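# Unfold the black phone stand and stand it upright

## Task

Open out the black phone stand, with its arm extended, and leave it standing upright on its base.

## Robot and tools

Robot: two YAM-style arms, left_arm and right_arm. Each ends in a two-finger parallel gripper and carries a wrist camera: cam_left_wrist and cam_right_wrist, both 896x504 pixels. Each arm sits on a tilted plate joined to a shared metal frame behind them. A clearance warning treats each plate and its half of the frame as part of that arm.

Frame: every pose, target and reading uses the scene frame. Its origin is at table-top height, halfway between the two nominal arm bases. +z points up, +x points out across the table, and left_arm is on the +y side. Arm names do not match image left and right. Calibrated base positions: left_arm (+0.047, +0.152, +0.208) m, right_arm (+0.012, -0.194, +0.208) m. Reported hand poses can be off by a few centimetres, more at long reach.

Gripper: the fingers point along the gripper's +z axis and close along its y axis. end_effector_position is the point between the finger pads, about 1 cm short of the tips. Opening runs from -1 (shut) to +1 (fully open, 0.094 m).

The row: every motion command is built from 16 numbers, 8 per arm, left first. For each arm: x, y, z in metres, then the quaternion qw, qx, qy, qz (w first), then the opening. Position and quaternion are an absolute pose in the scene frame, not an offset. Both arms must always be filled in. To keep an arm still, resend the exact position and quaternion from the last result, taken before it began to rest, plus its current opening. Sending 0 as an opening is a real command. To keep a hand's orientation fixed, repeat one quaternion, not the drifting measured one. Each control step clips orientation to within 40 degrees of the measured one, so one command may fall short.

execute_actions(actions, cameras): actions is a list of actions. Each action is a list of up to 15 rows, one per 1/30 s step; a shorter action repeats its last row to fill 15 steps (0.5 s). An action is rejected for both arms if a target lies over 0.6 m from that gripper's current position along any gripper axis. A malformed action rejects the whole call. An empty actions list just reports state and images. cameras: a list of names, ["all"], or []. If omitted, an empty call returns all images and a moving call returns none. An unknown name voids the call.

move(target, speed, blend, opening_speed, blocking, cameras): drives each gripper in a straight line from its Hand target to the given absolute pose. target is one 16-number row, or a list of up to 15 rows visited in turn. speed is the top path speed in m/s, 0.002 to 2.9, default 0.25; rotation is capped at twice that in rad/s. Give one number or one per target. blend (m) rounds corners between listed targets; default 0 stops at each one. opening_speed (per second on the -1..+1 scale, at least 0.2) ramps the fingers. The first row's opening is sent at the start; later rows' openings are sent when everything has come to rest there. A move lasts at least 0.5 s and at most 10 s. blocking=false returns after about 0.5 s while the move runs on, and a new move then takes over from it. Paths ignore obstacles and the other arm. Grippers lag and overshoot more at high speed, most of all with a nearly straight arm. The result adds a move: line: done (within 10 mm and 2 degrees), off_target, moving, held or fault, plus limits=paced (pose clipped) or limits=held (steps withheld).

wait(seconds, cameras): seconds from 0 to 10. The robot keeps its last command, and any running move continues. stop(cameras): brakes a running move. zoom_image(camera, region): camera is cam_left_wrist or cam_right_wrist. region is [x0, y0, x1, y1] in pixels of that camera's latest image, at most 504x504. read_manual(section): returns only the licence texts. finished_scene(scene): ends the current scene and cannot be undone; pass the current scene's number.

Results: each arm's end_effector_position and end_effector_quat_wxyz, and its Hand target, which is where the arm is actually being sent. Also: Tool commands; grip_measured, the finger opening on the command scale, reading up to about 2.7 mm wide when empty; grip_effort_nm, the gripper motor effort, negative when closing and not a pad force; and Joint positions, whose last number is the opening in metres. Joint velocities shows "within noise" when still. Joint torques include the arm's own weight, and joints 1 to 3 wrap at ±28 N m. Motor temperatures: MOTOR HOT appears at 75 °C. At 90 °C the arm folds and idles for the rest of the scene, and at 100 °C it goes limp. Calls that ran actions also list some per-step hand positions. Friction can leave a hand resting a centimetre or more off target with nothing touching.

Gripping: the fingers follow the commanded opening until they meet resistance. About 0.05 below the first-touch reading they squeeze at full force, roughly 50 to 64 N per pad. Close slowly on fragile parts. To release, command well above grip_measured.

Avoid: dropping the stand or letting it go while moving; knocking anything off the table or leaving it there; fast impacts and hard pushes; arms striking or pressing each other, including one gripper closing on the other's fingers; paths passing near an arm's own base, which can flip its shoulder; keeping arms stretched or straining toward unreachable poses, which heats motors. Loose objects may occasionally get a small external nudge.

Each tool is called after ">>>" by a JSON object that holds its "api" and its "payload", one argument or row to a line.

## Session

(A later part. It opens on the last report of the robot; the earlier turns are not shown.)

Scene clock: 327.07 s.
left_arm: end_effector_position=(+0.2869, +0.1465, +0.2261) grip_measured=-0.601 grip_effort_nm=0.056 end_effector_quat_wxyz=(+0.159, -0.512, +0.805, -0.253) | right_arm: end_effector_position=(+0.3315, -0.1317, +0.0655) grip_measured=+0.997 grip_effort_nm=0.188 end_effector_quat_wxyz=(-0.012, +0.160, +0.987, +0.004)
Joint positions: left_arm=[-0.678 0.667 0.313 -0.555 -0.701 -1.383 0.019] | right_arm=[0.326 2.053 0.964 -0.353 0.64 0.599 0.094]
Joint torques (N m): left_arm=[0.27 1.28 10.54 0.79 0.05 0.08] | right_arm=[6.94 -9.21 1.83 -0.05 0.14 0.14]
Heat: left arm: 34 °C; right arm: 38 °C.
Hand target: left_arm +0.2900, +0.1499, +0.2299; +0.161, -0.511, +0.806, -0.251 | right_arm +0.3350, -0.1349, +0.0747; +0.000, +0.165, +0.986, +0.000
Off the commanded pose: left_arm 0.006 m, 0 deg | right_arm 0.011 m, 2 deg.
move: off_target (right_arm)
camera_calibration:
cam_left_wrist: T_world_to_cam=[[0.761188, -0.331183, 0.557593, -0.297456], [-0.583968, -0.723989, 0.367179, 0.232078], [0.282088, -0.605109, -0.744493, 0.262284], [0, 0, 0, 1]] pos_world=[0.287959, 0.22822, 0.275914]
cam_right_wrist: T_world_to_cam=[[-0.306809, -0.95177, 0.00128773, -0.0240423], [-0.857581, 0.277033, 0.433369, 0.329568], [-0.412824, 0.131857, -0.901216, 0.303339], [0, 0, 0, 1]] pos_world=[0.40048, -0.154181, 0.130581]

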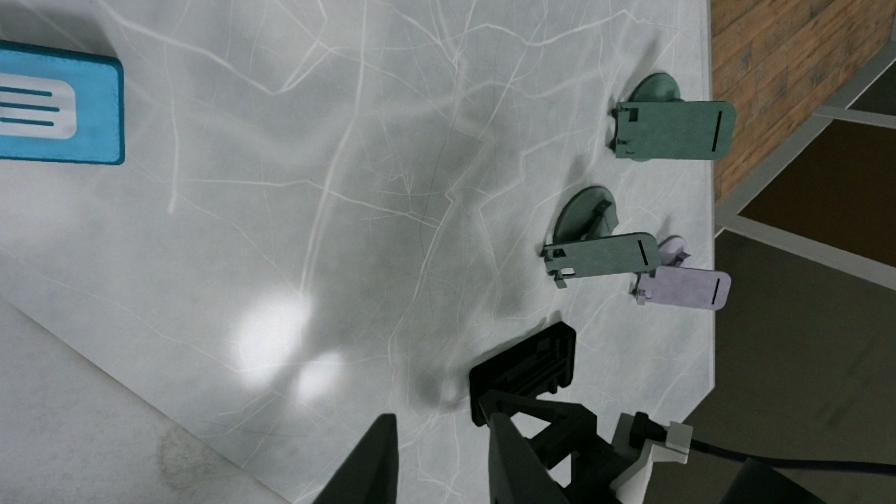

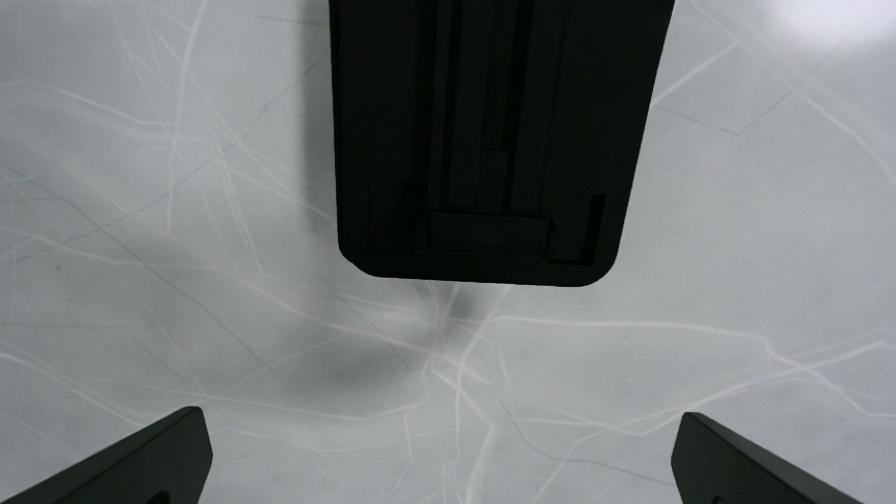

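>>> {"api": "move", "payload": {
  "target": [
    [0.29,0.15,0.23,0.16,-0.51,0.804,-0.25,-0.6,0.376,-0.158,0.055,0,0.195,0.981,0,1],
    [0.29,0.15,0.23,0.16,-0.51,0.804,-0.25,-0.6,0.375,-0.157,0.017,0,0.195,0.981,0,1],
    [0.29,0.15,0.23,0.16,-0.51,0.804,-0.25,-0.6,0.375,-0.157,0.017,0,0.195,0.981,0,0.2]
  ],
  "speed": 0.08,
  "opening_speed": 0.6,
  "cameras": ["cam_right_wrist"]
}}

>>> {"api": "move", "payload": {
  "target": [
    [0.29,0.15,0.28,0.16,-0.51,0.804,-0.25,-0.6,0.40,-0.16,0.10,0,0.195,0.981,0,0.2],
    [0.30,0.10,0.28,0.689,0.689,0.16,0.16,-0.5,0.46,-0.18,0.25,0,0.195,0.981,0,0.2]
  ],
  "speed": 0.15,
  "cameras": ["all"]
}}

Scene clock: 350.33 s.
left_arm: end_effector_position=(+0.2868, +0.1464, +0.2261) grip_measured=-0.601 grip_effort_nm=0.051 end_effector_quat_wxyz=(+0.158, -0.512, +0.805, -0.253) | right_arm: end_effector_position=(+0.3783, -0.1615, +0.0261) grip_measured=+0.331 grip_effort_nm=-0.974 end_effector_quat_wxyz=(+0.005, +0.198, +0.980, +0.002)
Joint positions: left_arm=[-0.678 0.667 0.313 -0.555 -0.7 -1.383 0.019] | right_arm=[0.174 2.141 1.089 -0.244 0.625 0.47 0.063]
Joint torques (N m): left_arm=[0.32 1.26 10.5 0.78 0.04 0.08] | right_arm=[5.97 -5.42 2.43 0.28 -0.07 -0.08]
Heat: left arm: 34 °C; right arm: 37 °C.
Hand target: left_arm +0.2900, +0.1499, +0.2298; +0.160, -0.511, +0.806, -0.251 | right_arm +0.3749, -0.1572, +0.0174; +0.000, +0.195, +0.981, +0.000
Off the commanded pose: left_arm 0.006 m, 0 deg | right_arm 0.011 m, 1 deg.
move: off_target (right_arm); target 3's new opening was sent with right_arm's hand 0.011 m and 1 deg from that target
camera_calibration:
cam_right_wrist: T_world_to_cam=[[-0.380421, -0.924813, -0.00023362, -0.00569954], [-0.846317, 0.34803, 0.403266, 0.402961], [-0.372864, 0.153609, -0.915083, 0.279931], [0, 0, 0, 1]] pos_world=[0.44324, -0.188513, 0.0936582]
Images, in order (width x height): cam_right_wrist 896x504.

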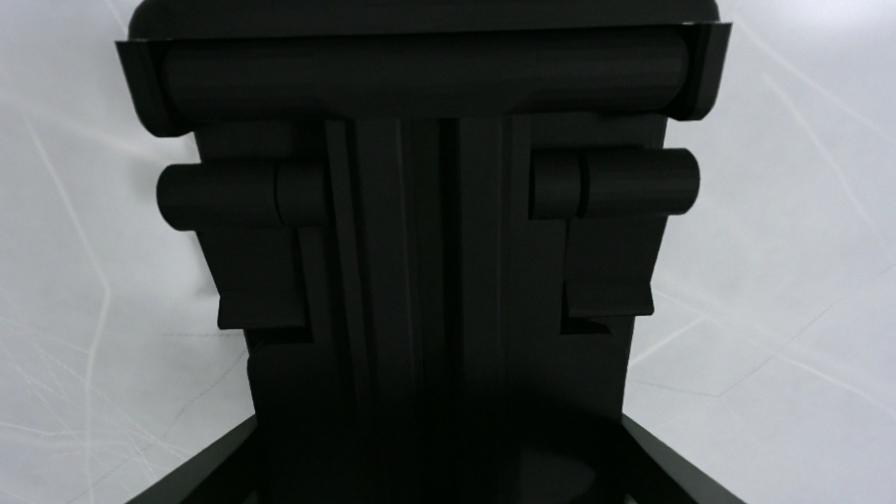

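Scene clock: 360.87 s.
left_arm: end_effector_position=(+0.3000, +0.1013, +0.2799) grip_measured=-0.601 grip_effort_nm=0.051 end_effector_quat_wxyz=(+0.774, +0.606, +0.032, +0.182) | right_arm: end_effector_position=(+0.4587, -0.1871, +0.2447) grip_measured=+0.331 grip_effort_nm=-0.989 end_effector_quat_wxyz=(-0.004, +0.204, +0.979, +0.008)
Joint positions: left_arm=[0.385 1.589 0.607 -0.978 1.361 -2.074 0.019] | right_arm=[0.429 2.034 1.863 -1.326 0.649 0.802 0.063]
Joint torques (N m): left_arm=[-1.61 -3.85 1.47 -1.55 0.58 -0.11] | right_arm=[9.09 -6.65 5.52 -0.13 0.22 0.07]
Heat: left arm: 33 °C; right arm: 40 °C.
Hand target: left_arm +0.2996, +0.1016, +0.2796; +0.782, +0.598, +0.054, +0.169 | right_arm +0.4590, -0.1798, +0.2477; +0.001, +0.195, +0.981, +0.001
Tool commands: left_gripper/opening=-0.6 right_gripper/opening=+0.2
Off the commanded pose: left_arm 0.001 m, 20 deg | right_arm 0.009 m, 1 deg.
joint sent to its limit (left arm) — joint 6 (wrist roll), lower limit.
move: off_target (left_arm; path cut at 10 s); path passed 1 of 2 targets; target 2's new opening was not sent
camera_calibration:
cam_left_wrist: T_world_to_cam=[[0.228042, -0.220551, -0.948343, 0.217891], [0.734518, 0.678327, 0.01887, -0.252753], [0.639124, -0.700878, 0.316686, -0.123165], [0, 0, 0, 1]] pos_world=[0.214681, 0.133182, 0.25041]
cam_right_wrist: T_world_to_cam=[[-0.390333, -0.92062, -0.0099309, 0.00895413], [-0.83618, 0.349976, 0.42228, 0.382883], [-0.385284, 0.173134, -0.906411, 0.521038], [0, 0, 0, 1]] pos_world=[0.524402, -0.215966, 0.310679]

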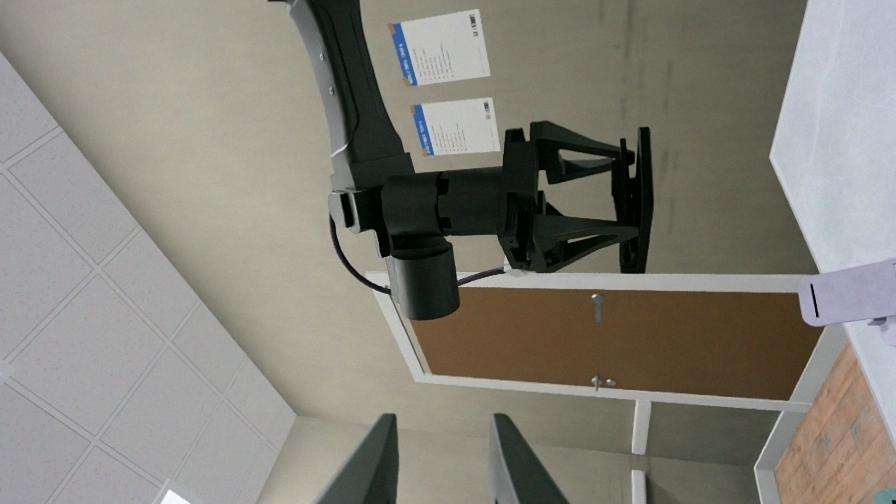

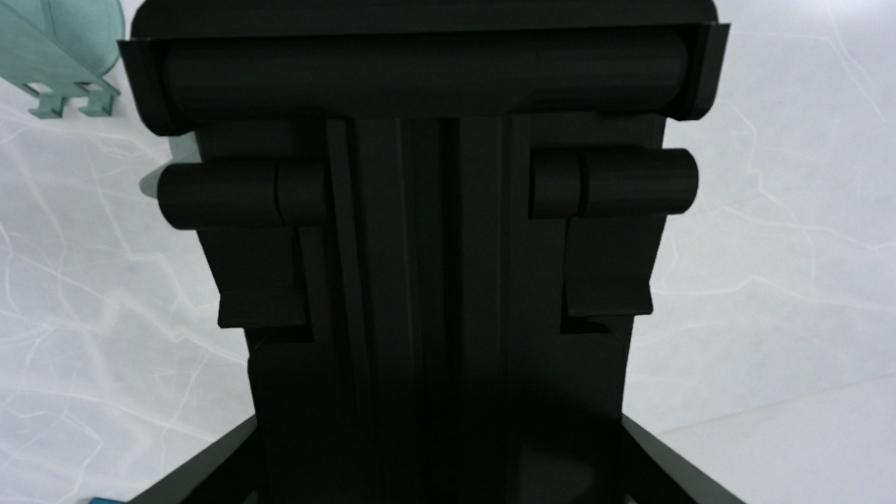

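>>> {"api": "zoom_image", "payload": {
  "camera": "cam_left_wrist",
  "region": [560, 110, 700, 290]
}}

Scaled by 2.800.

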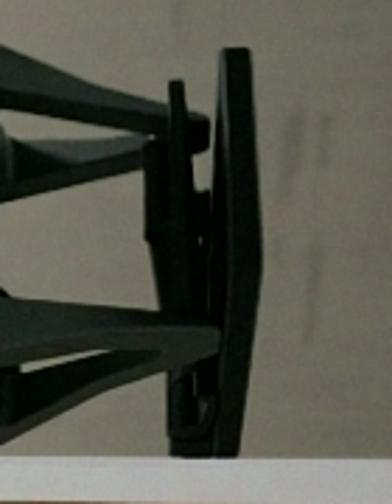

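>>> {"api": "move", "payload": {
  "target": [0.355,-0.105,0.215,0.642,0.642,0.292,0.292,-0.4,0.46,-0.18,0.25,0,0.195,0.981,0,0.2],
  "speed": 0.15,
  "cameras": ["all"]
}}

Scene clock: 372.43 s.
left_arm: end_effector_position=(+0.3635, -0.0958, +0.2121) grip_measured=-0.401 grip_effort_nm=0.081 end_effector_quat_wxyz=(+0.870, +0.450, -0.137, +0.147) | right_arm: end_effector_position=(+0.4596, -0.1882, +0.2480) grip_measured=+0.331 grip_effort_nm=-0.984 end_effector_quat_wxyz=(-0.003, +0.204, +0.979, +0.009)
Joint positions: left_arm=[-0.151 2.587 1.371 -0.697 1.536 -2.074 0.028] | right_arm=[0.431 2.034 1.877 -1.338 0.649 0.805 0.063]
Joint torques (N m): left_arm=[-9.52 -6.35 3.25 -1.03 0.6 -0.11] | right_arm=[8.98 -6.28 5.63 -0.11 0.23 0.13]
Heat: left arm: 33 °C; right arm: 39 °C.
Hand target: left_arm +0.3550, -0.1042, +0.2145; +0.879, +0.442, -0.129, +0.125 | right_arm +0.4600, -0.1800, +0.2500; +0.001, +0.195, +0.981, +0.001
Off the commanded pose: left_arm 0.013 m, 63 deg; orientation clipped | right_arm 0.008 m, 2 deg.
joint sent to its limit (left arm) — joint 5 (wrist yaw), upper limit; joint 6 (wrist roll), lower limit. The joint targets are off in orientation, not in position.
move: off_target (left_arm); limits=paced
camera_calibration:
cam_left_wrist: T_world_to_cam=[[0.358553, -0.566072, -0.742296, -0.0285996], [0.886026, 0.456738, 0.0796728, -0.253687], [0.293934, -0.68626, 0.665319, -0.227477], [0, 0, 0, 1]] pos_world=[0.301892, -0.0564294, 0.150328]
cam_right_wrist: T_world_to_cam=[[-0.392165, -0.919821, -0.0116287, 0.00976815], [-0.836293, 0.35123, 0.421013, 0.383298], [-0.383172, 0.174832, -0.90698, 0.52409], [0, 0, 0, 1]] pos_world=[0.525197, -0.217268, 0.31408]

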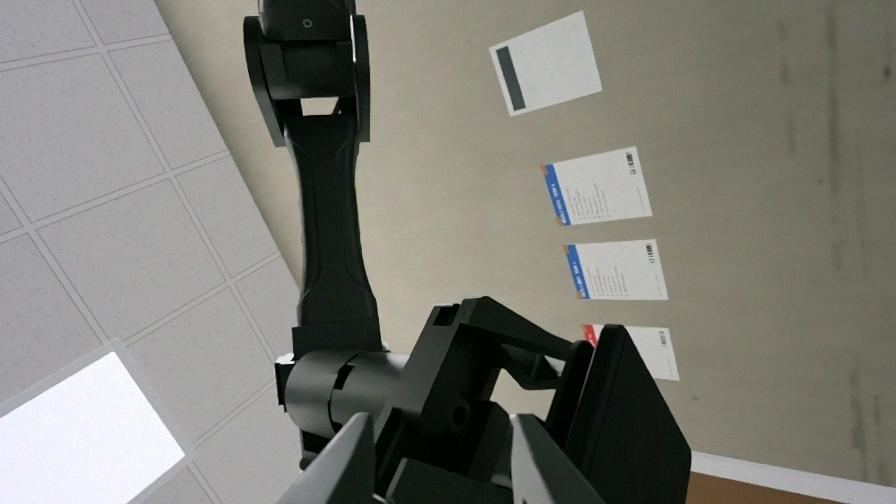

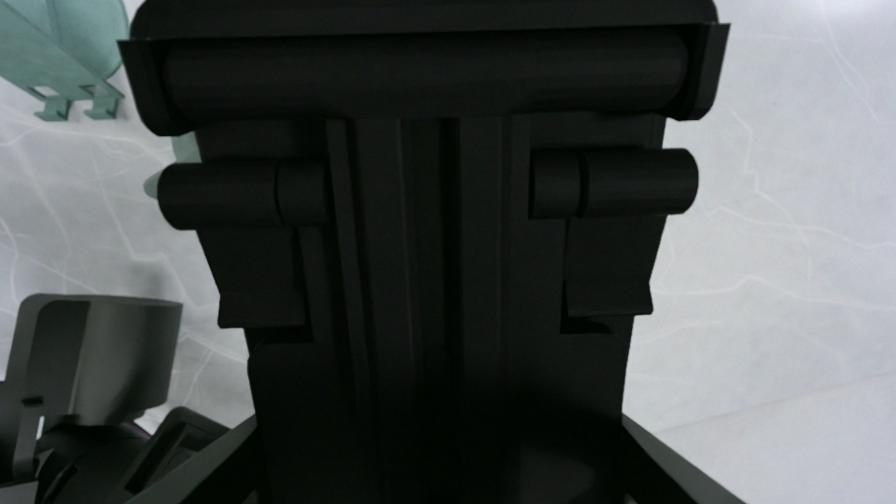

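>>> {"api": "move", "payload": {
  "target": [
    [0.30,0.05,0.25,0.5,0.0,0.866,0.0,-0.4,0.46,-0.18,0.25,0,0.195,0.981,0,0.2],
    [0.34,-0.07,0.215,0.296,-0.296,0.634,-0.634,-0.4,0.46,-0.18,0.25,0,0.195,0.981,0,0.2]
  ],
  "speed": 0.22,
  "cameras": ["all"]
}}

Scene clock: 386.20 s.
left_arm: end_effector_position=(+0.3473, -0.0592, +0.2145) grip_measured=-0.401 grip_effort_nm=0.081 end_effector_quat_wxyz=(+0.853, +0.457, +0.106, -0.229) | right_arm: end_effector_position=(+0.4594, -0.1884, +0.2480) grip_measured=+0.331 grip_effort_nm=-0.984 end_effector_quat_wxyz=(-0.004, +0.204, +0.979, +0.009)
Joint positions: left_arm=[-0.069 2.703 1.446 -1.556 1.549 -2.074 0.028] | right_arm=[0.431 2.034 1.877 -1.34 0.649 0.805 0.063]
Joint torques (N m): left_arm=[-9.16 -5.86 1.81 -1.58 0.06 -0.13] | right_arm=[9.26 -6.27 5.56 -0.12 0.21 0.1]
Heat: left arm: 33 °C; right arm: 38 °C.
Hand target: left_arm +0.3391, -0.0690, +0.2147; +0.850, +0.453, +0.106, -0.248 | right_arm +0.4599, -0.1800, +0.2500; +0.001, +0.195, +0.981, +0.001
Off the commanded pose: left_arm 0.013 m, 141 deg; orientation clipped | right_arm 0.009 m, 2 deg.
joint sent to its limit (left arm) — joint 4 (wrist pitch), lower limit; joint 5 (wrist yaw), upper limit; joint 6 (wrist roll), lower limit. The joint targets are off in orientation, not in position.
move: off_target (left_arm); limits=paced
camera_calibration:
cam_left_wrist: T_world_to_cam=[[-0.506583, -0.484021, -0.713511, 0.29882], [0.788924, 0.0736187, -0.610065, -0.0972159], [0.347812, -0.871954, 0.344562, -0.160115], [0, 0, 0, 1]] pos_world=[0.283763, 0.0121794, 0.209073]
cam_right_wrist: T_world_to_cam=[[-0.391667, -0.920044, -0.0108029, 0.00902969], [-0.836014, 0.350942, 0.421807, 0.382752], [-0.38429, 0.174239, -0.906621, 0.524287], [0, 0, 0, 1]] pos_world=[0.525, -0.217367, 0.31398]

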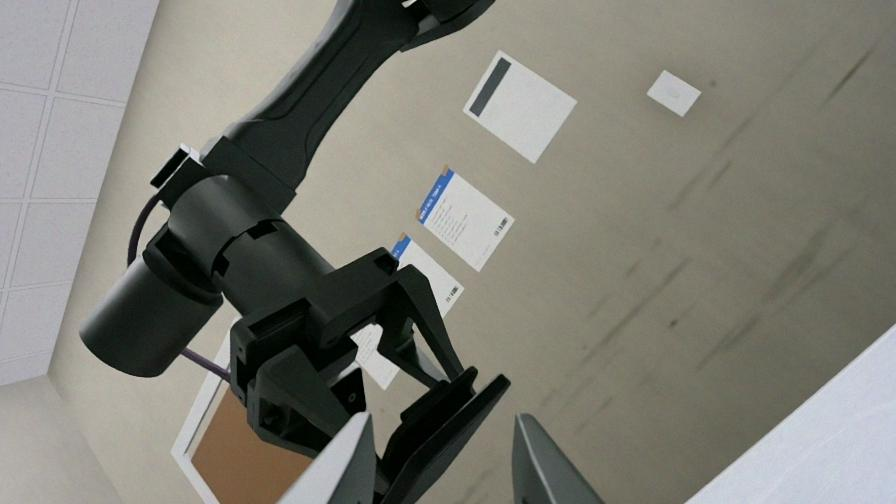

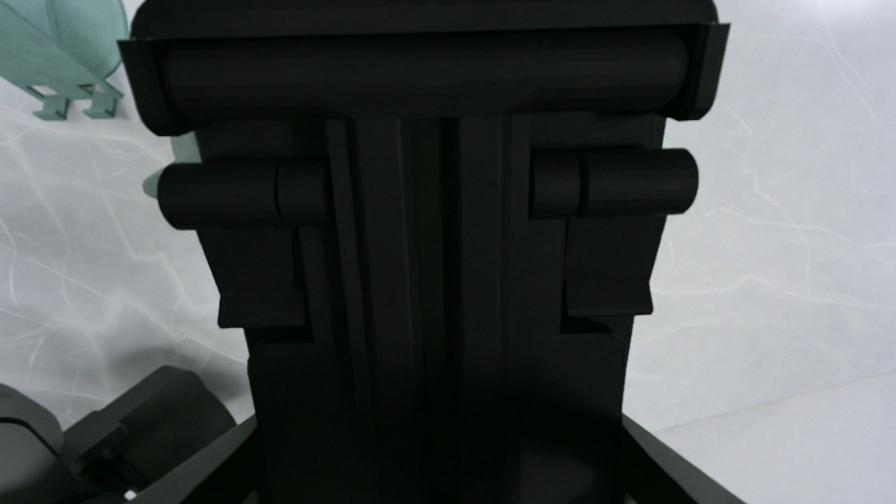

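>>> {"api": "move", "payload": {
  "target": [
    [0.33,-0.03,0.24,0.84,0.53,0.07,0.0,-0.4,0.46,-0.18,0.25,0,0.195,0.981,0,0.2],
    [0.30,0.10,0.28,0.774,0.606,0.032,0.182,-0.4,0.46,-0.18,0.25,0,0.195,0.981,0,0.2]
  ],
  "speed": 0.3
}}

>>> {"api": "move", "payload": {
  "target": [0.29,0.15,0.28,0.16,-0.51,0.804,-0.25,-0.4,0.46,-0.18,0.25,0,0.195,0.981,0,0.2],
  "speed": 0.25
}}

>>> {"api": "move", "payload": {
  "target": [0.34,-0.05,0.215,0.296,-0.296,0.634,-0.634,-0.4,0.46,-0.18,0.25,0,0.195,0.981,0,0.2],
  "speed": 0.25,
  "cameras": ["all"]
}}

Scene clock: 393.43 s.
left_arm: end_effector_position=(+0.2999, +0.0985, +0.2784) grip_measured=-0.401 grip_effort_nm=0.071 end_effector_quat_wxyz=(+0.777, +0.603, +0.029, +0.179) | right_arm: end_effector_position=(+0.4594, -0.1884, +0.2480) grip_measured=+0.331 grip_effort_nm=-0.979 end_effector_quat_wxyz=(-0.004, +0.204, +0.979, +0.009)
Joint positions: left_arm=[0.376 1.611 0.612 -0.973 1.362 -2.068 0.028] | right_arm=[0.431 2.034 1.877 -1.34 0.649 0.805 0.063]
Joint torques (N m): left_arm=[-1.99 -7.3 1.13 -1.31 0.36 -0.21] | right_arm=[9.35 -6.48 5.45 -0.09 0.18 0.07]
Heat: left arm: 33 °C; right arm: 38 °C.
Hand target: left_arm +0.3000, +0.1002, +0.2799; +0.775, +0.605, +0.031, +0.182 | right_arm +0.4599, -0.1800, +0.2500; +0.001, +0.195, +0.981, +0.001
Off the commanded pose: left_arm 0.002 m, 1 deg | right_arm 0.009 m, 2 deg.
joint sent to its limit (left arm) — joint 6 (wrist roll), lower limit. The joint targets still meet the commanded pose.
move: done
camera_calibration:
cam_left_wrist: T_world_to_cam=[[0.226369, -0.229575, -0.946601, 0.216772], [0.741019, 0.67133, 0.0143919, -0.250739], [0.632177, -0.704707, 0.322087, -0.123604], [0, 0, 0, 1]] pos_world=[0.214872, 0.13099, 0.248617]
cam_right_wrist: T_world_to_cam=[[-0.391667, -0.920044, -0.0108029, 0.00902969], [-0.836014, 0.350942, 0.421807, 0.382752], [-0.38429, 0.174239, -0.906621, 0.524287], [0, 0, 0, 1]] pos_world=[0.525, -0.217367, 0.31398]

Scene clock: 399.67 s.
left_arm: end_effector_position=(+0.2914, +0.1478, +0.2814) grip_measured=-0.401 grip_effort_nm=0.071 end_effector_quat_wxyz=(+0.149, -0.518, +0.803, -0.253) | right_arm: end_effector_position=(+0.4594, -0.1884, +0.2480) grip_measured=+0.331 grip_effort_nm=-0.984 end_effector_quat_wxyz=(-0.004, +0.204, +0.979, +0.009)
Joint positions: left_arm=[-0.927 0.804 0.566 -0.889 -0.82 -1.702 0.028] | right_arm=[0.431 2.034 1.877 -1.34 0.649 0.805 0.063]
Joint torques (N m): left_arm=[-1.8 0.44 6.87 0.93 -0.3 0.06] | right_arm=[9.2 -6.37 5.46 -0.11 0.2 0.1]
Heat: left arm: 33 °C; right arm: 38 °C.
Hand target: left_arm +0.2901, +0.1500, +0.2800; +0.160, -0.512, +0.806, -0.251 | right_arm +0.4599, -0.1800, +0.2500; +0.001, +0.195, +0.981, +0.001
Off the commanded pose: left_arm 0.003 m, 2 deg | right_arm 0.009 m, 2 deg.
move: done
camera_calibration:
cam_left_wrist: T_world_to_cam=[[0.773268, -0.320035, 0.547389, -0.333534], [-0.572919, -0.722553, 0.386888, 0.206467], [0.2717, -0.612777, -0.742081, 0.306433], [0, 0, 0, 1]] pos_world=[0.292942, 0.230216, 0.330091]
cam_right_wrist: T_world_to_cam=[[-0.391667, -0.920044, -0.0108029, 0.00902969], [-0.836014, 0.350942, 0.421807, 0.382752], [-0.38429, 0.174239, -0.906621, 0.524287], [0, 0, 0, 1]] pos_world=[0.525, -0.217367, 0.31398]

Scene clock: 403.03 s.
left_arm: end_effector_position=(+0.3094, -0.0569, +0.1887) grip_measured=-0.401 grip_effort_nm=0.066 end_effector_quat_wxyz=(+0.133, -0.262, +0.778, -0.555) | right_arm: end_effector_position=(+0.4593, -0.1884, +0.2480) grip_measured=+0.331 grip_effort_nm=-0.989 end_effector_quat_wxyz=(-0.004, +0.204, +0.979, +0.009)
Joint positions: left_arm=[-0.522 2.135 0.172 1.405 0.101 -0.879 0.028] | right_arm=[0.431 2.034 1.877 -1.34 0.649 0.805 0.063]
Joint torques (N m): left_arm=[-3.28 -3.21 2.59 3.32 0.53 0.19] | right_arm=[9.25 -6.24 5.35 -0.1 0.18 0.09]
Heat: left arm: 34 °C; right arm: 38 °C.
Hand target: left_arm +0.3381, -0.0486, +0.2148; +0.199, -0.269, +0.736, -0.588 | right_arm +0.4599, -0.1800, +0.2500; +0.001, +0.195, +0.981, +0.001
Off the commanded pose: left_arm 0.041 m, 27 deg | right_arm 0.009 m, 2 deg.
joint sent to its limit (left arm) — joint 4 (wrist pitch), upper limit. The joint targets are off in orientation, not in position.
move: off_target (left_arm)
camera_calibration:
cam_left_wrist: T_world_to_cam=[[0.284197, -0.246066, 0.926652, -0.278168], [-0.953671, -0.17206, 0.246794, 0.280225], [0.0987119, -0.953859, -0.283564, 0.05491], [0, 0, 0, 1]] pos_world=[0.340876, 0.0321442, 0.204178]
cam_right_wrist: T_world_to_cam=[[-0.3914, -0.92016, -0.0106053, 0.00876337], [-0.836015, 0.350744, 0.421968, 0.382576], [-0.384559, 0.174024, -0.906548, 0.52432], [0, 0, 0, 1]] pos_world=[0.524901, -0.217367, 0.31398]

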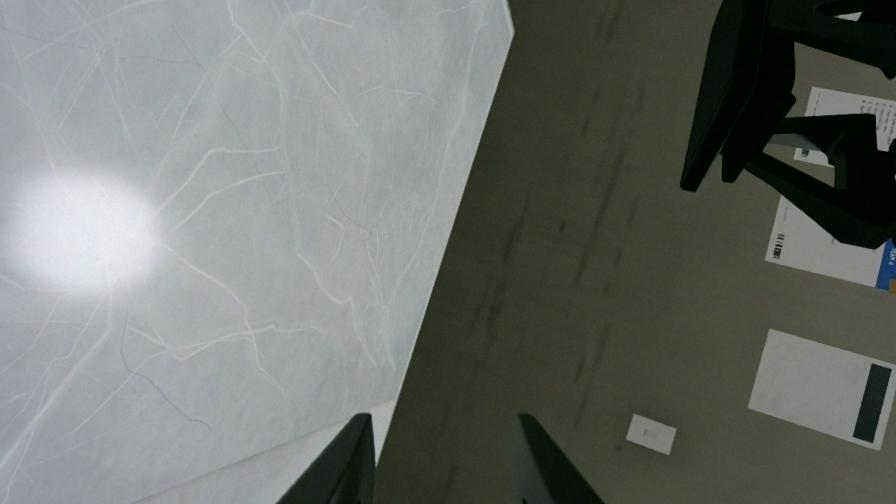

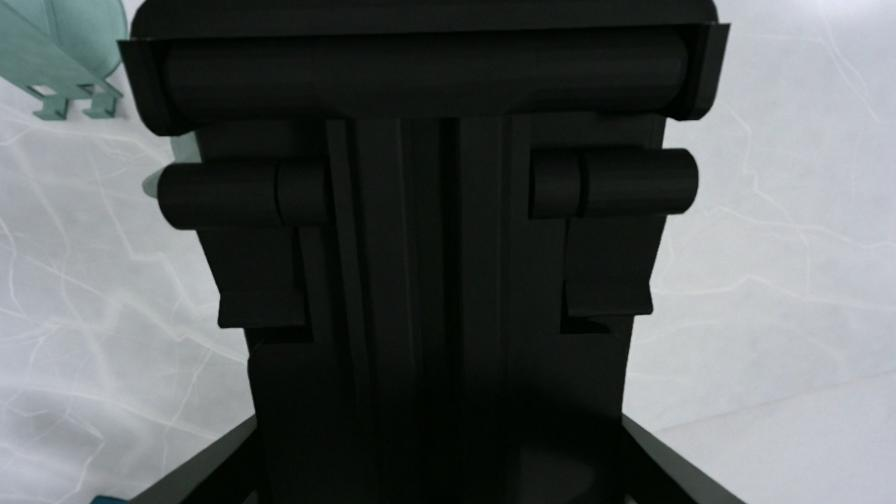

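>>> {"api": "move", "payload": {
  "target": [0.372,-0.115,0.25,0.296,-0.296,0.634,-0.634,-0.6,0.46,-0.18,0.25,0,0.195,0.981,0,0.2],
  "speed": 0.15,
  "cameras": ["cam_left_wrist"]
}}

Scene clock: 413.43 s.
left_arm: end_effector_position=(+0.3517, -0.1164, +0.2152) grip_measured=-0.599 grip_effort_nm=-0.051 end_effector_quat_wxyz=(+0.189, -0.277, +0.753, -0.566) | right_arm: end_effector_position=(+0.4593, -0.1884, +0.2480) grip_measured=+0.331 grip_effort_nm=-0.994 end_effector_quat_wxyz=(-0.004, +0.204, +0.979, +0.009)
Joint positions: left_arm=[-0.706 2.262 0.418 1.406 -0.101 -0.943 0.019] | right_arm=[0.431 2.034 1.877 -1.34 0.649 0.805 0.063]
Joint torques (N m): left_arm=[-7.53 -4.1 4.52 3.47 0.3 0.06] | right_arm=[9.2 -6.34 5.65 -0.13 0.18 0.11]
Motor temperatures (°C): left_arm=[29 32 31 40 30 28 26] | right_arm=[35 38 29 28 28 28 32]
Heat: left arm: 40 °C; right arm: 38 °C.
Hand target: left_arm +0.3700, -0.1133, +0.2497; +0.239, -0.287, +0.702, -0.606 | right_arm +0.4599, -0.1800, +0.2500; +0.001, +0.195, +0.981, +0.001
Off the commanded pose: left_arm 0.040 m, 20 deg | right_arm 0.009 m, 2 deg.
joint sent to its limit (left arm) — joint 4 (wrist pitch), upper limit. The joint targets are off in orientation, not in position.
move: off_target (left_arm)
camera_calibration:
cam_left_wrist: T_world_to_cam=[[0.2279, -0.204997, 0.95186, -0.310347], [-0.950549, -0.25868, 0.171875, 0.308729], [0.210994, -0.94396, -0.253813, -0.0432129], [0, 0, 0, 1]] pos_world=[0.373307, -0.0245493, 0.231376]
Images, in order (width x height): cam_left_wrist 896x504.

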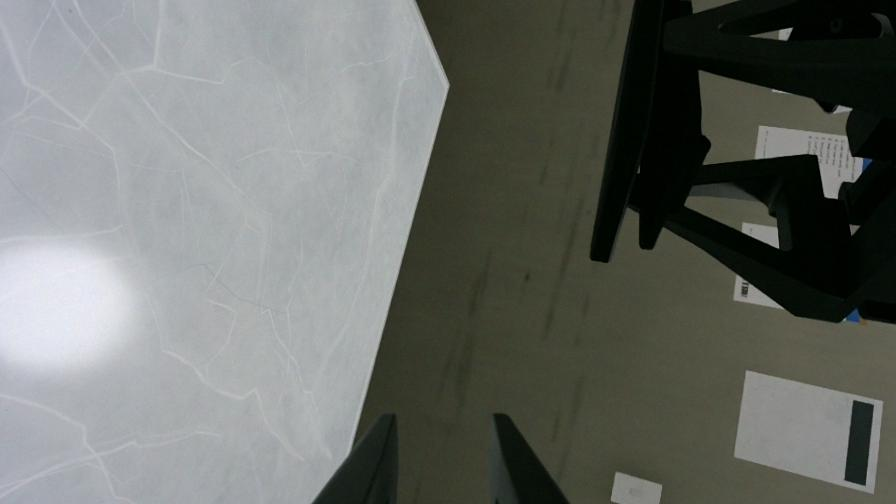

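>>> {"api": "move", "payload": {
  "target": [0.362,-0.118,0.262,0.195,-0.279,0.747,-0.571,-0.6,0.46,-0.18,0.25,0,0.195,0.981,0,0.2],
  "speed": 0.1,
  "cameras": ["cam_left_wrist"]
}}

Scene clock: 427.43 s.
left_arm: end_effector_position=(+0.3565, -0.1153, +0.2456) grip_measured=-0.599 grip_effort_nm=-0.046 end_effector_quat_wxyz=(+0.182, -0.282, +0.759, -0.558) | right_arm: end_effector_position=(+0.4593, -0.1884, +0.2480) grip_measured=+0.331 grip_effort_nm=-0.984 end_effector_quat_wxyz=(-0.004, +0.204, +0.979, +0.009)
Joint positions: left_arm=[-0.775 2.078 0.431 1.183 -0.175 -0.987 0.019] | right_arm=[0.431 2.034 1.877 -1.34 0.649 0.805 0.063]
Joint torques (N m): left_arm=[-7.04 -7.02 6.34 1.5 0.25 0.06] | right_arm=[9.37 -6.27 5.37 -0.15 0.15 0.11]
Heat: left arm: 44 °C; right arm: 38 °C.
Hand target: left_arm +0.3618, -0.1178, +0.2620; +0.195, -0.279, +0.747, -0.571 | right_arm +0.4599, -0.1800, +0.2500; +0.001, +0.195, +0.981, +0.001
Off the commanded pose: left_arm 0.018 m, 2 deg | right_arm 0.009 m, 2 deg.
move: off_target (left_arm)
camera_calibration:
cam_left_wrist: T_world_to_cam=[[0.250106, -0.215866, 0.943848, -0.347292], [-0.946108, -0.261629, 0.190868, 0.30186], [0.205736, -0.940719, -0.269667, -0.0293936], [0, 0, 0, 1]] pos_world=[0.378499, -0.0236443, 0.262249]
Images, in order (width x height): cam_left_wrist 896x504.

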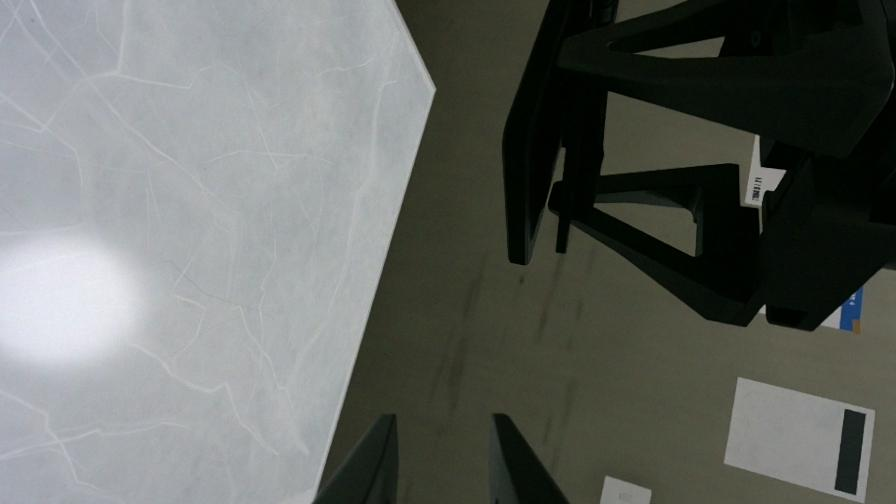

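>>> {"api": "move", "payload": {
  "target": [0.397,-0.140,0.263,0.195,-0.279,0.747,-0.571,-0.6,0.46,-0.18,0.25,0,0.195,0.981,0,0.2],
  "speed": 0.06,
  "cameras": ["cam_left_wrist"]
}}

Scene clock: 433.20 s.
left_arm: end_effector_position=(+0.3960, -0.1363, +0.2689) grip_measured=-0.599 grip_effort_nm=-0.051 end_effector_quat_wxyz=(+0.195, -0.287, +0.742, -0.574) | right_arm: end_effector_position=(+0.4593, -0.1884, +0.2480) grip_measured=+0.331 grip_effort_nm=-0.979 end_effector_quat_wxyz=(-0.004, +0.204, +0.979, +0.009)
Joint positions: left_arm=[-0.771 2.087 0.596 1.081 -0.162 -0.984 0.019] | right_arm=[0.431 2.034 1.877 -1.34 0.649 0.805 0.063]
Joint torques (N m): left_arm=[-4.67 -4.57 7.28 1.41 0.48 0.21] | right_arm=[9.55 -6.35 5.45 -0.15 0.21 0.13]
Heat: left arm: 43 °C; right arm: 38 °C.
Hand target: left_arm +0.3968, -0.1398, +0.2630; +0.195, -0.279, +0.747, -0.571 | right_arm +0.4599, -0.1800, +0.2500; +0.001, +0.195, +0.981, +0.001
Off the commanded pose: left_arm 0.007 m, 1 deg | right_arm 0.009 m, 2 deg.
move: done
camera_calibration:
cam_left_wrist: T_world_to_cam=[[0.226578, -0.173642, 0.95839, -0.372572], [-0.944775, -0.278385, 0.172921, 0.331251], [0.236775, -0.944643, -0.227129, -0.0753173], [0, 0, 0, 1]] pos_world=[0.415208, -0.0436269, 0.282682]
Images, in order (width x height): cam_left_wrist 896x504.

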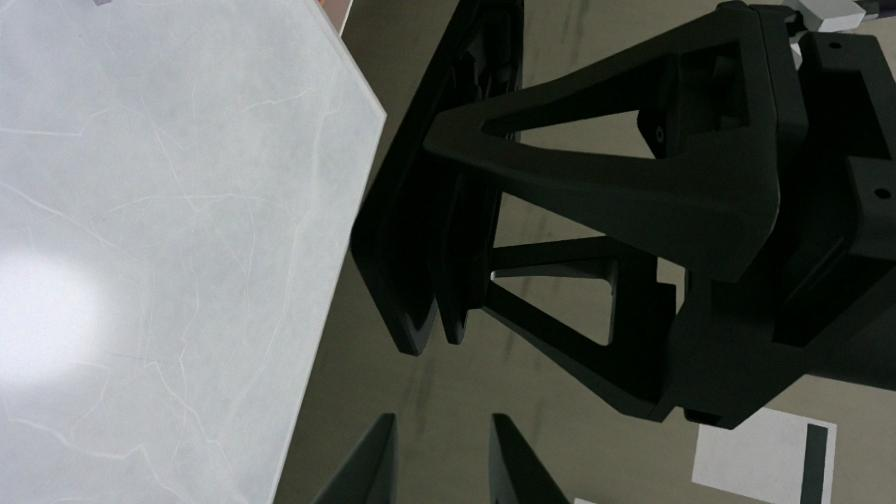

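>>> {"api": "move", "payload": {
  "target": [0.397,-0.140,0.243,0.195,-0.279,0.747,-0.571,-0.6,0.46,-0.18,0.25,0,0.195,0.981,0,0.2],
  "speed": 0.06,
  "cameras": ["cam_left_wrist"]
}}

Scene clock: 435.90 s.
left_arm: end_effector_position=(+0.3906, -0.1392, +0.2409) grip_measured=-0.599 grip_effort_nm=-0.046 end_effector_quat_wxyz=(+0.182, -0.281, +0.756, -0.563) | right_arm: end_effector_position=(+0.4593, -0.1884, +0.2480) grip_measured=+0.331 grip_effort_nm=-0.984 end_effector_quat_wxyz=(-0.004, +0.204, +0.979, +0.009)
Joint positions: left_arm=[-0.73 2.159 0.596 1.109 -0.126 -0.967 0.019] | right_arm=[0.431 2.034 1.877 -1.34 0.649 0.805 0.063]
Joint torques (N m): left_arm=[-4.94 -4.86 6.41 1.9 0.45 0.21] | right_arm=[9.28 -6.39 5.49 -0.12 0.19 0.14]
Heat: left arm: 42 °C; right arm: 38 °C.
Hand target: left_arm +0.3968, -0.1398, +0.2429; +0.195, -0.279, +0.748, -0.570 | right_arm +0.4599, -0.1800, +0.2500; +0.001, +0.195, +0.981, +0.001
Off the commanded pose: left_arm 0.007 m, 2 deg | right_arm 0.009 m, 2 deg.
move: done
camera_calibration:
cam_left_wrist: T_world_to_cam=[[0.245043, -0.207033, 0.947149, -0.354117], [-0.947559, -0.257861, 0.188784, 0.330378], [0.205148, -0.94374, -0.259363, -0.0627587], [0, 0, 0, 1]] pos_world=[0.412701, -0.0473502, 0.256754]
Images, in order (width x height): cam_left_wrist 896x504.

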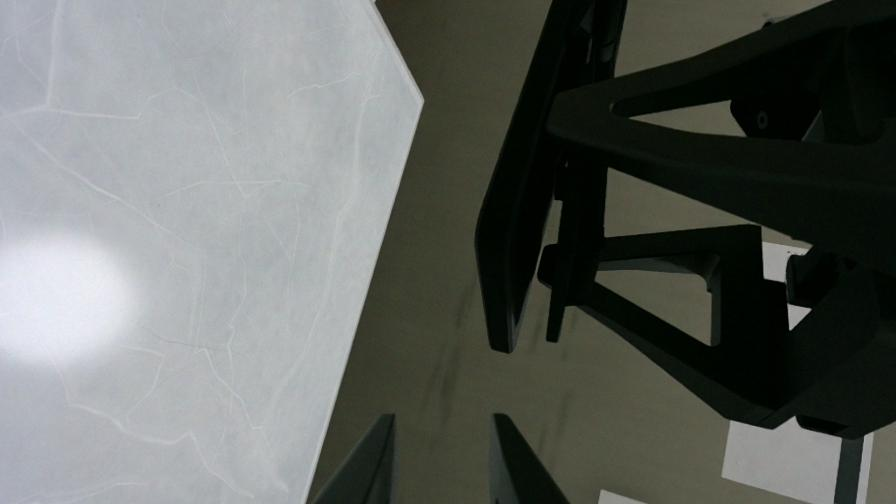

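>>> {"api": "move", "payload": {
  "target": [0.408,-0.154,0.252,0.195,-0.279,0.747,-0.571,-0.6,0.46,-0.18,0.25,0,0.195,0.981,0,0.2],
  "speed": 0.06,
  "cameras": ["cam_left_wrist"]
}}

Scene clock: 440.87 s.
left_arm: end_effector_position=(+0.4117, -0.1463, +0.2549) grip_measured=-0.599 grip_effort_nm=-0.051 end_effector_quat_wxyz=(+0.196, -0.287, +0.742, -0.574) | right_arm: end_effector_position=(+0.4593, -0.1884, +0.2480) grip_measured=+0.331 grip_effort_nm=-0.984 end_effector_quat_wxyz=(-0.004, +0.204, +0.979, +0.009)
Joint positions: left_arm=[-0.73 2.165 0.669 1.09 -0.125 -0.966 0.019] | right_arm=[0.431 2.034 1.877 -1.34 0.649 0.805 0.063]
Joint torques (N m): left_arm=[-7.06 -4.86 7.13 1.4 0.28 0.06] | right_arm=[9.16 -6.43 5.55 -0.1 0.19 0.15]
Heat: left arm: 43 °C; right arm: 38 °C.
Hand target: left_arm +0.4079, -0.1537, +0.2521; +0.195, -0.279, +0.747, -0.571 | right_arm +0.4599, -0.1800, +0.2500; +0.001, +0.195, +0.981, +0.001
Off the commanded pose: left_arm 0.009 m, 1 deg | right_arm 0.009 m, 2 deg.
move: done
camera_calibration:
cam_left_wrist: T_world_to_cam=[[0.225767, -0.174113, 0.958496, -0.364227], [-0.944744, -0.279174, 0.171816, 0.345851], [0.237672, -0.944323, -0.227521, -0.0918773], [0, 0, 0, 1]] pos_world=[0.430808, -0.0536258, 0.268784]
Images, in order (width x height): cam_left_wrist 896x504.

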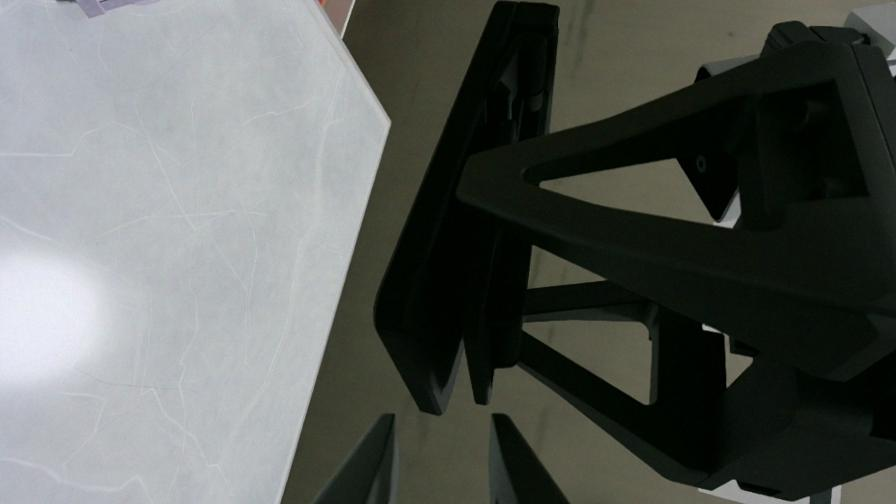

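>>> {"api": "move", "payload": {
  "target": [0.408,-0.150,0.245,0.195,-0.279,0.747,-0.571,-0.6,0.46,-0.18,0.25,0,0.195,0.981,0,0.2],
  "speed": 0.04,
  "cameras": ["cam_left_wrist"]
}}

Scene clock: 444.27 s.
left_arm: end_effector_position=(+0.4091, -0.1481, +0.2508) grip_measured=-0.599 grip_effort_nm=-0.046 end_effector_quat_wxyz=(+0.193, -0.286, +0.745, -0.571) | right_arm: end_effector_position=(+0.4593, -0.1885, +0.2480) grip_measured=+0.331 grip_effort_nm=-0.984 end_effector_quat_wxyz=(-0.004, +0.204, +0.979, +0.009)
Joint positions: left_arm=[-0.73 2.177 0.669 1.092 -0.126 -0.966 0.019] | right_arm=[0.431 2.034 1.877 -1.34 0.65 0.805 0.063]
Joint torques (N m): left_arm=[-5.26 -5.05 5.74 1.65 0.48 0.19] | right_arm=[9.35 -6.17 5.45 -0.07 0.19 0.11]
Heat: left arm: 42 °C; right arm: 38 °C.
Hand target: left_arm +0.4080, -0.1499, +0.2451; +0.195, -0.279, +0.747, -0.571 | right_arm +0.4599, -0.1801, +0.2500; +0.001, +0.195, +0.981, +0.000
Off the commanded pose: left_arm 0.006 m, 1 deg | right_arm 0.009 m, 2 deg.
move: done
camera_calibration:
cam_left_wrist: T_world_to_cam=[[0.230156, -0.181527, 0.956073, -0.362301], [-0.945396, -0.274683, 0.175432, 0.343618], [0.230771, -0.944244, -0.234834, -0.0891183], [0, 0, 0, 1]] pos_world=[0.428807, -0.055531, 0.265177]
Images, in order (width x height): cam_left_wrist 896x504.

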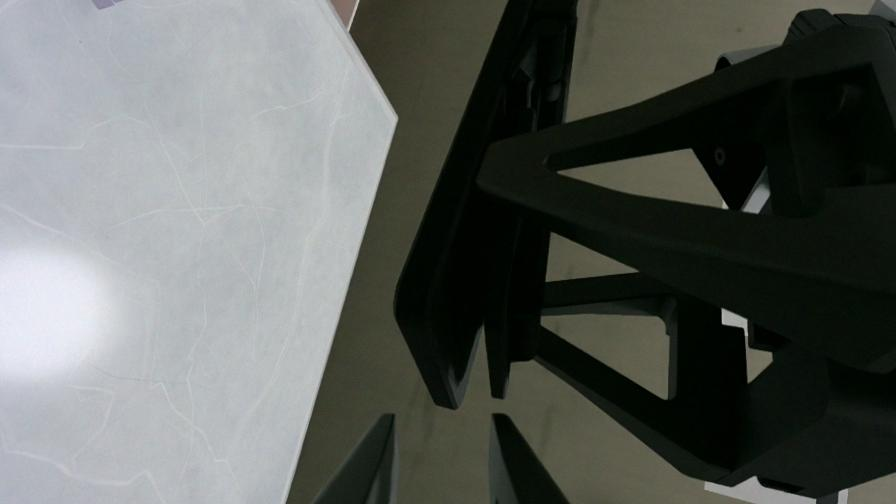

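>>> {"api": "move", "payload": {
  "target": [0.408,-0.150,0.238,0.195,-0.279,0.747,-0.571,-0.6,0.46,-0.18,0.25,0,0.195,0.981,0,0.2],
  "speed": 0.04,
  "cameras": ["cam_left_wrist"]
}}

>>> {"api": "zoom_image", "payload": {
  "camera": "cam_left_wrist",
  "region": [350, 250, 620, 504]
}}

Scene clock: 448.87 s.
left_arm: end_effector_position=(+0.4067, -0.1493, +0.2412) grip_measured=-0.599 grip_effort_nm=-0.046 end_effector_quat_wxyz=(+0.188, -0.284, +0.749, -0.568) | right_arm: end_effector_position=(+0.4593, -0.1885, +0.2480) grip_measured=+0.331 grip_effort_nm=-0.994 end_effector_quat_wxyz=(-0.004, +0.204, +0.979, +0.009)
Joint positions: left_arm=[-0.718 2.201 0.669 1.1 -0.115 -0.962 0.019] | right_arm=[0.431 2.034 1.877 -1.34 0.65 0.805 0.063]
Joint torques (N m): left_arm=[-5.11 -5.05 5.55 1.82 0.49 0.17] | right_arm=[9.31 -6.41 5.37 -0.06 0.16 0.11]
Heat: left arm: 42 °C; right arm: 38 °C.
Hand target: left_arm +0.4081, -0.1498, +0.2381; +0.195, -0.279, +0.747, -0.571 | right_arm +0.4599, -0.1801, +0.2500; +0.001, +0.195, +0.981, +0.000
Off the commanded pose: left_arm 0.004 m, 1 deg | right_arm 0.009 m, 2 deg.
move: done
camera_calibration:
cam_left_wrist: T_world_to_cam=[[0.236965, -0.192219, 0.952313, -0.35629], [-0.94636, -0.267302, 0.18153, 0.342711], [0.219661, -0.944247, -0.245249, -0.0848943], [0, 0, 0, 1]] pos_world=[0.427404, -0.0570395, 0.256267]
Images, in order (width x height): cam_left_wrist 896x504.

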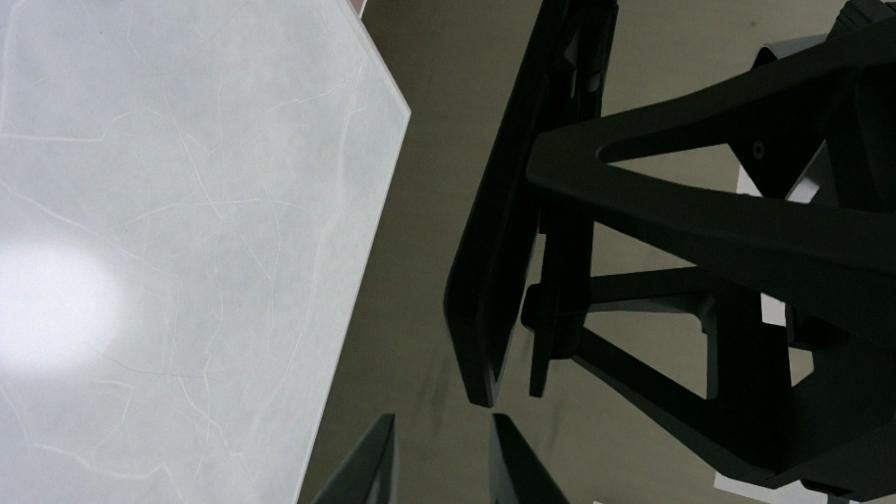

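Scaled by 1.867.

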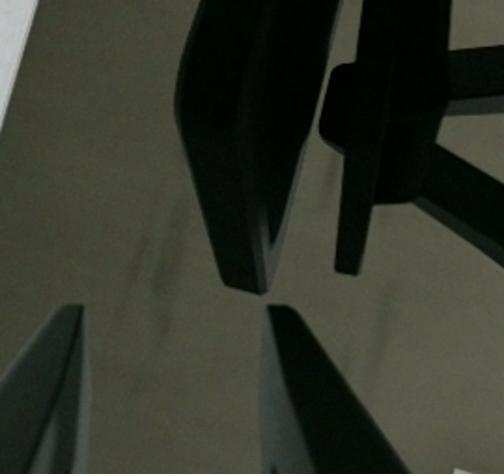

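>>> {"api": "move", "payload": {
  "target": [0.417,-0.161,0.236,0.195,-0.279,0.747,-0.571,-0.6,0.46,-0.18,0.25,0,0.195,0.981,0,0.2],
  "speed": 0.04,
  "cameras": ["cam_left_wrist"]
}}

>>> {"api": "zoom_image", "payload": {
  "camera": "cam_left_wrist",
  "region": [350, 250, 620, 504]
}}

Scene clock: 454.50 s.
left_arm: end_effector_position=(+0.4144, -0.1583, +0.2410) grip_measured=-0.599 grip_effort_nm=-0.046 end_effector_quat_wxyz=(+0.191, -0.284, +0.746, -0.571) | right_arm: end_effector_position=(+0.4593, -0.1885, +0.2480) grip_measured=+0.331 grip_effort_nm=-0.984 end_effector_quat_wxyz=(-0.004, +0.204, +0.979, +0.009)
Joint positions: left_arm=[-0.718 2.236 0.717 1.098 -0.113 -0.961 0.019] | right_arm=[0.431 2.034 1.877 -1.34 0.65 0.805 0.063]
Joint torques (N m): left_arm=[-5.26 -5.26 6.93 1.59 0.49 0.19] | right_arm=[9.18 -6.43 5.5 -0.13 0.19 0.09]
Heat: left arm: 42 °C; right arm: 38 °C.
Hand target: left_arm +0.4169, -0.1608, +0.2360; +0.195, -0.279, +0.747, -0.571 | right_arm +0.4599, -0.1801, +0.2500; +0.001, +0.195, +0.981, +0.000
Off the commanded pose: left_arm 0.006 m, 1 deg | right_arm 0.009 m, 2 deg.
move: done
camera_calibration:
cam_left_wrist: T_world_to_cam=[[0.231351, -0.184533, 0.955209, -0.356727], [-0.946288, -0.270634, 0.176907, 0.34825], [0.225867, -0.944831, -0.237233, -0.09976], [0, 0, 0, 1]] pos_world=[0.434606, -0.0658359, 0.255475]
Images, in order (width x height): cam_left_wrist 896x504.

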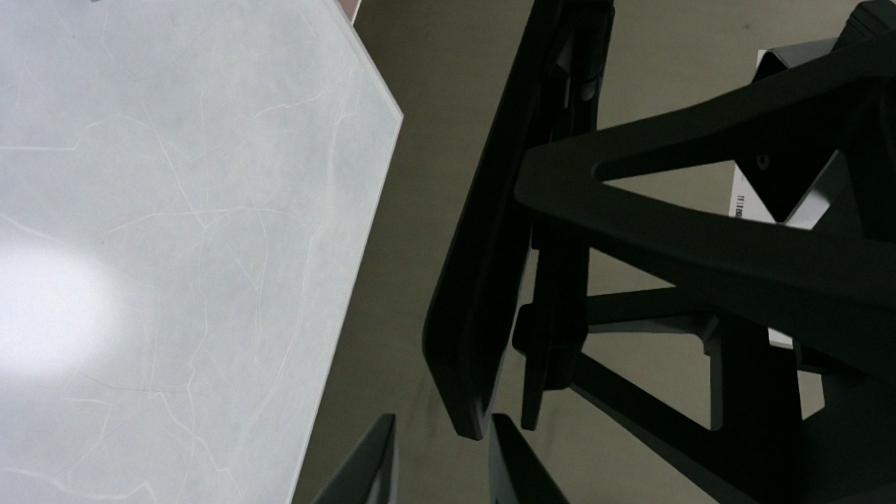

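Scaled by 1.867.

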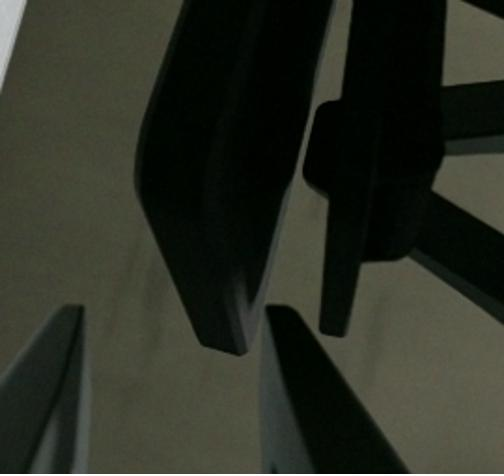

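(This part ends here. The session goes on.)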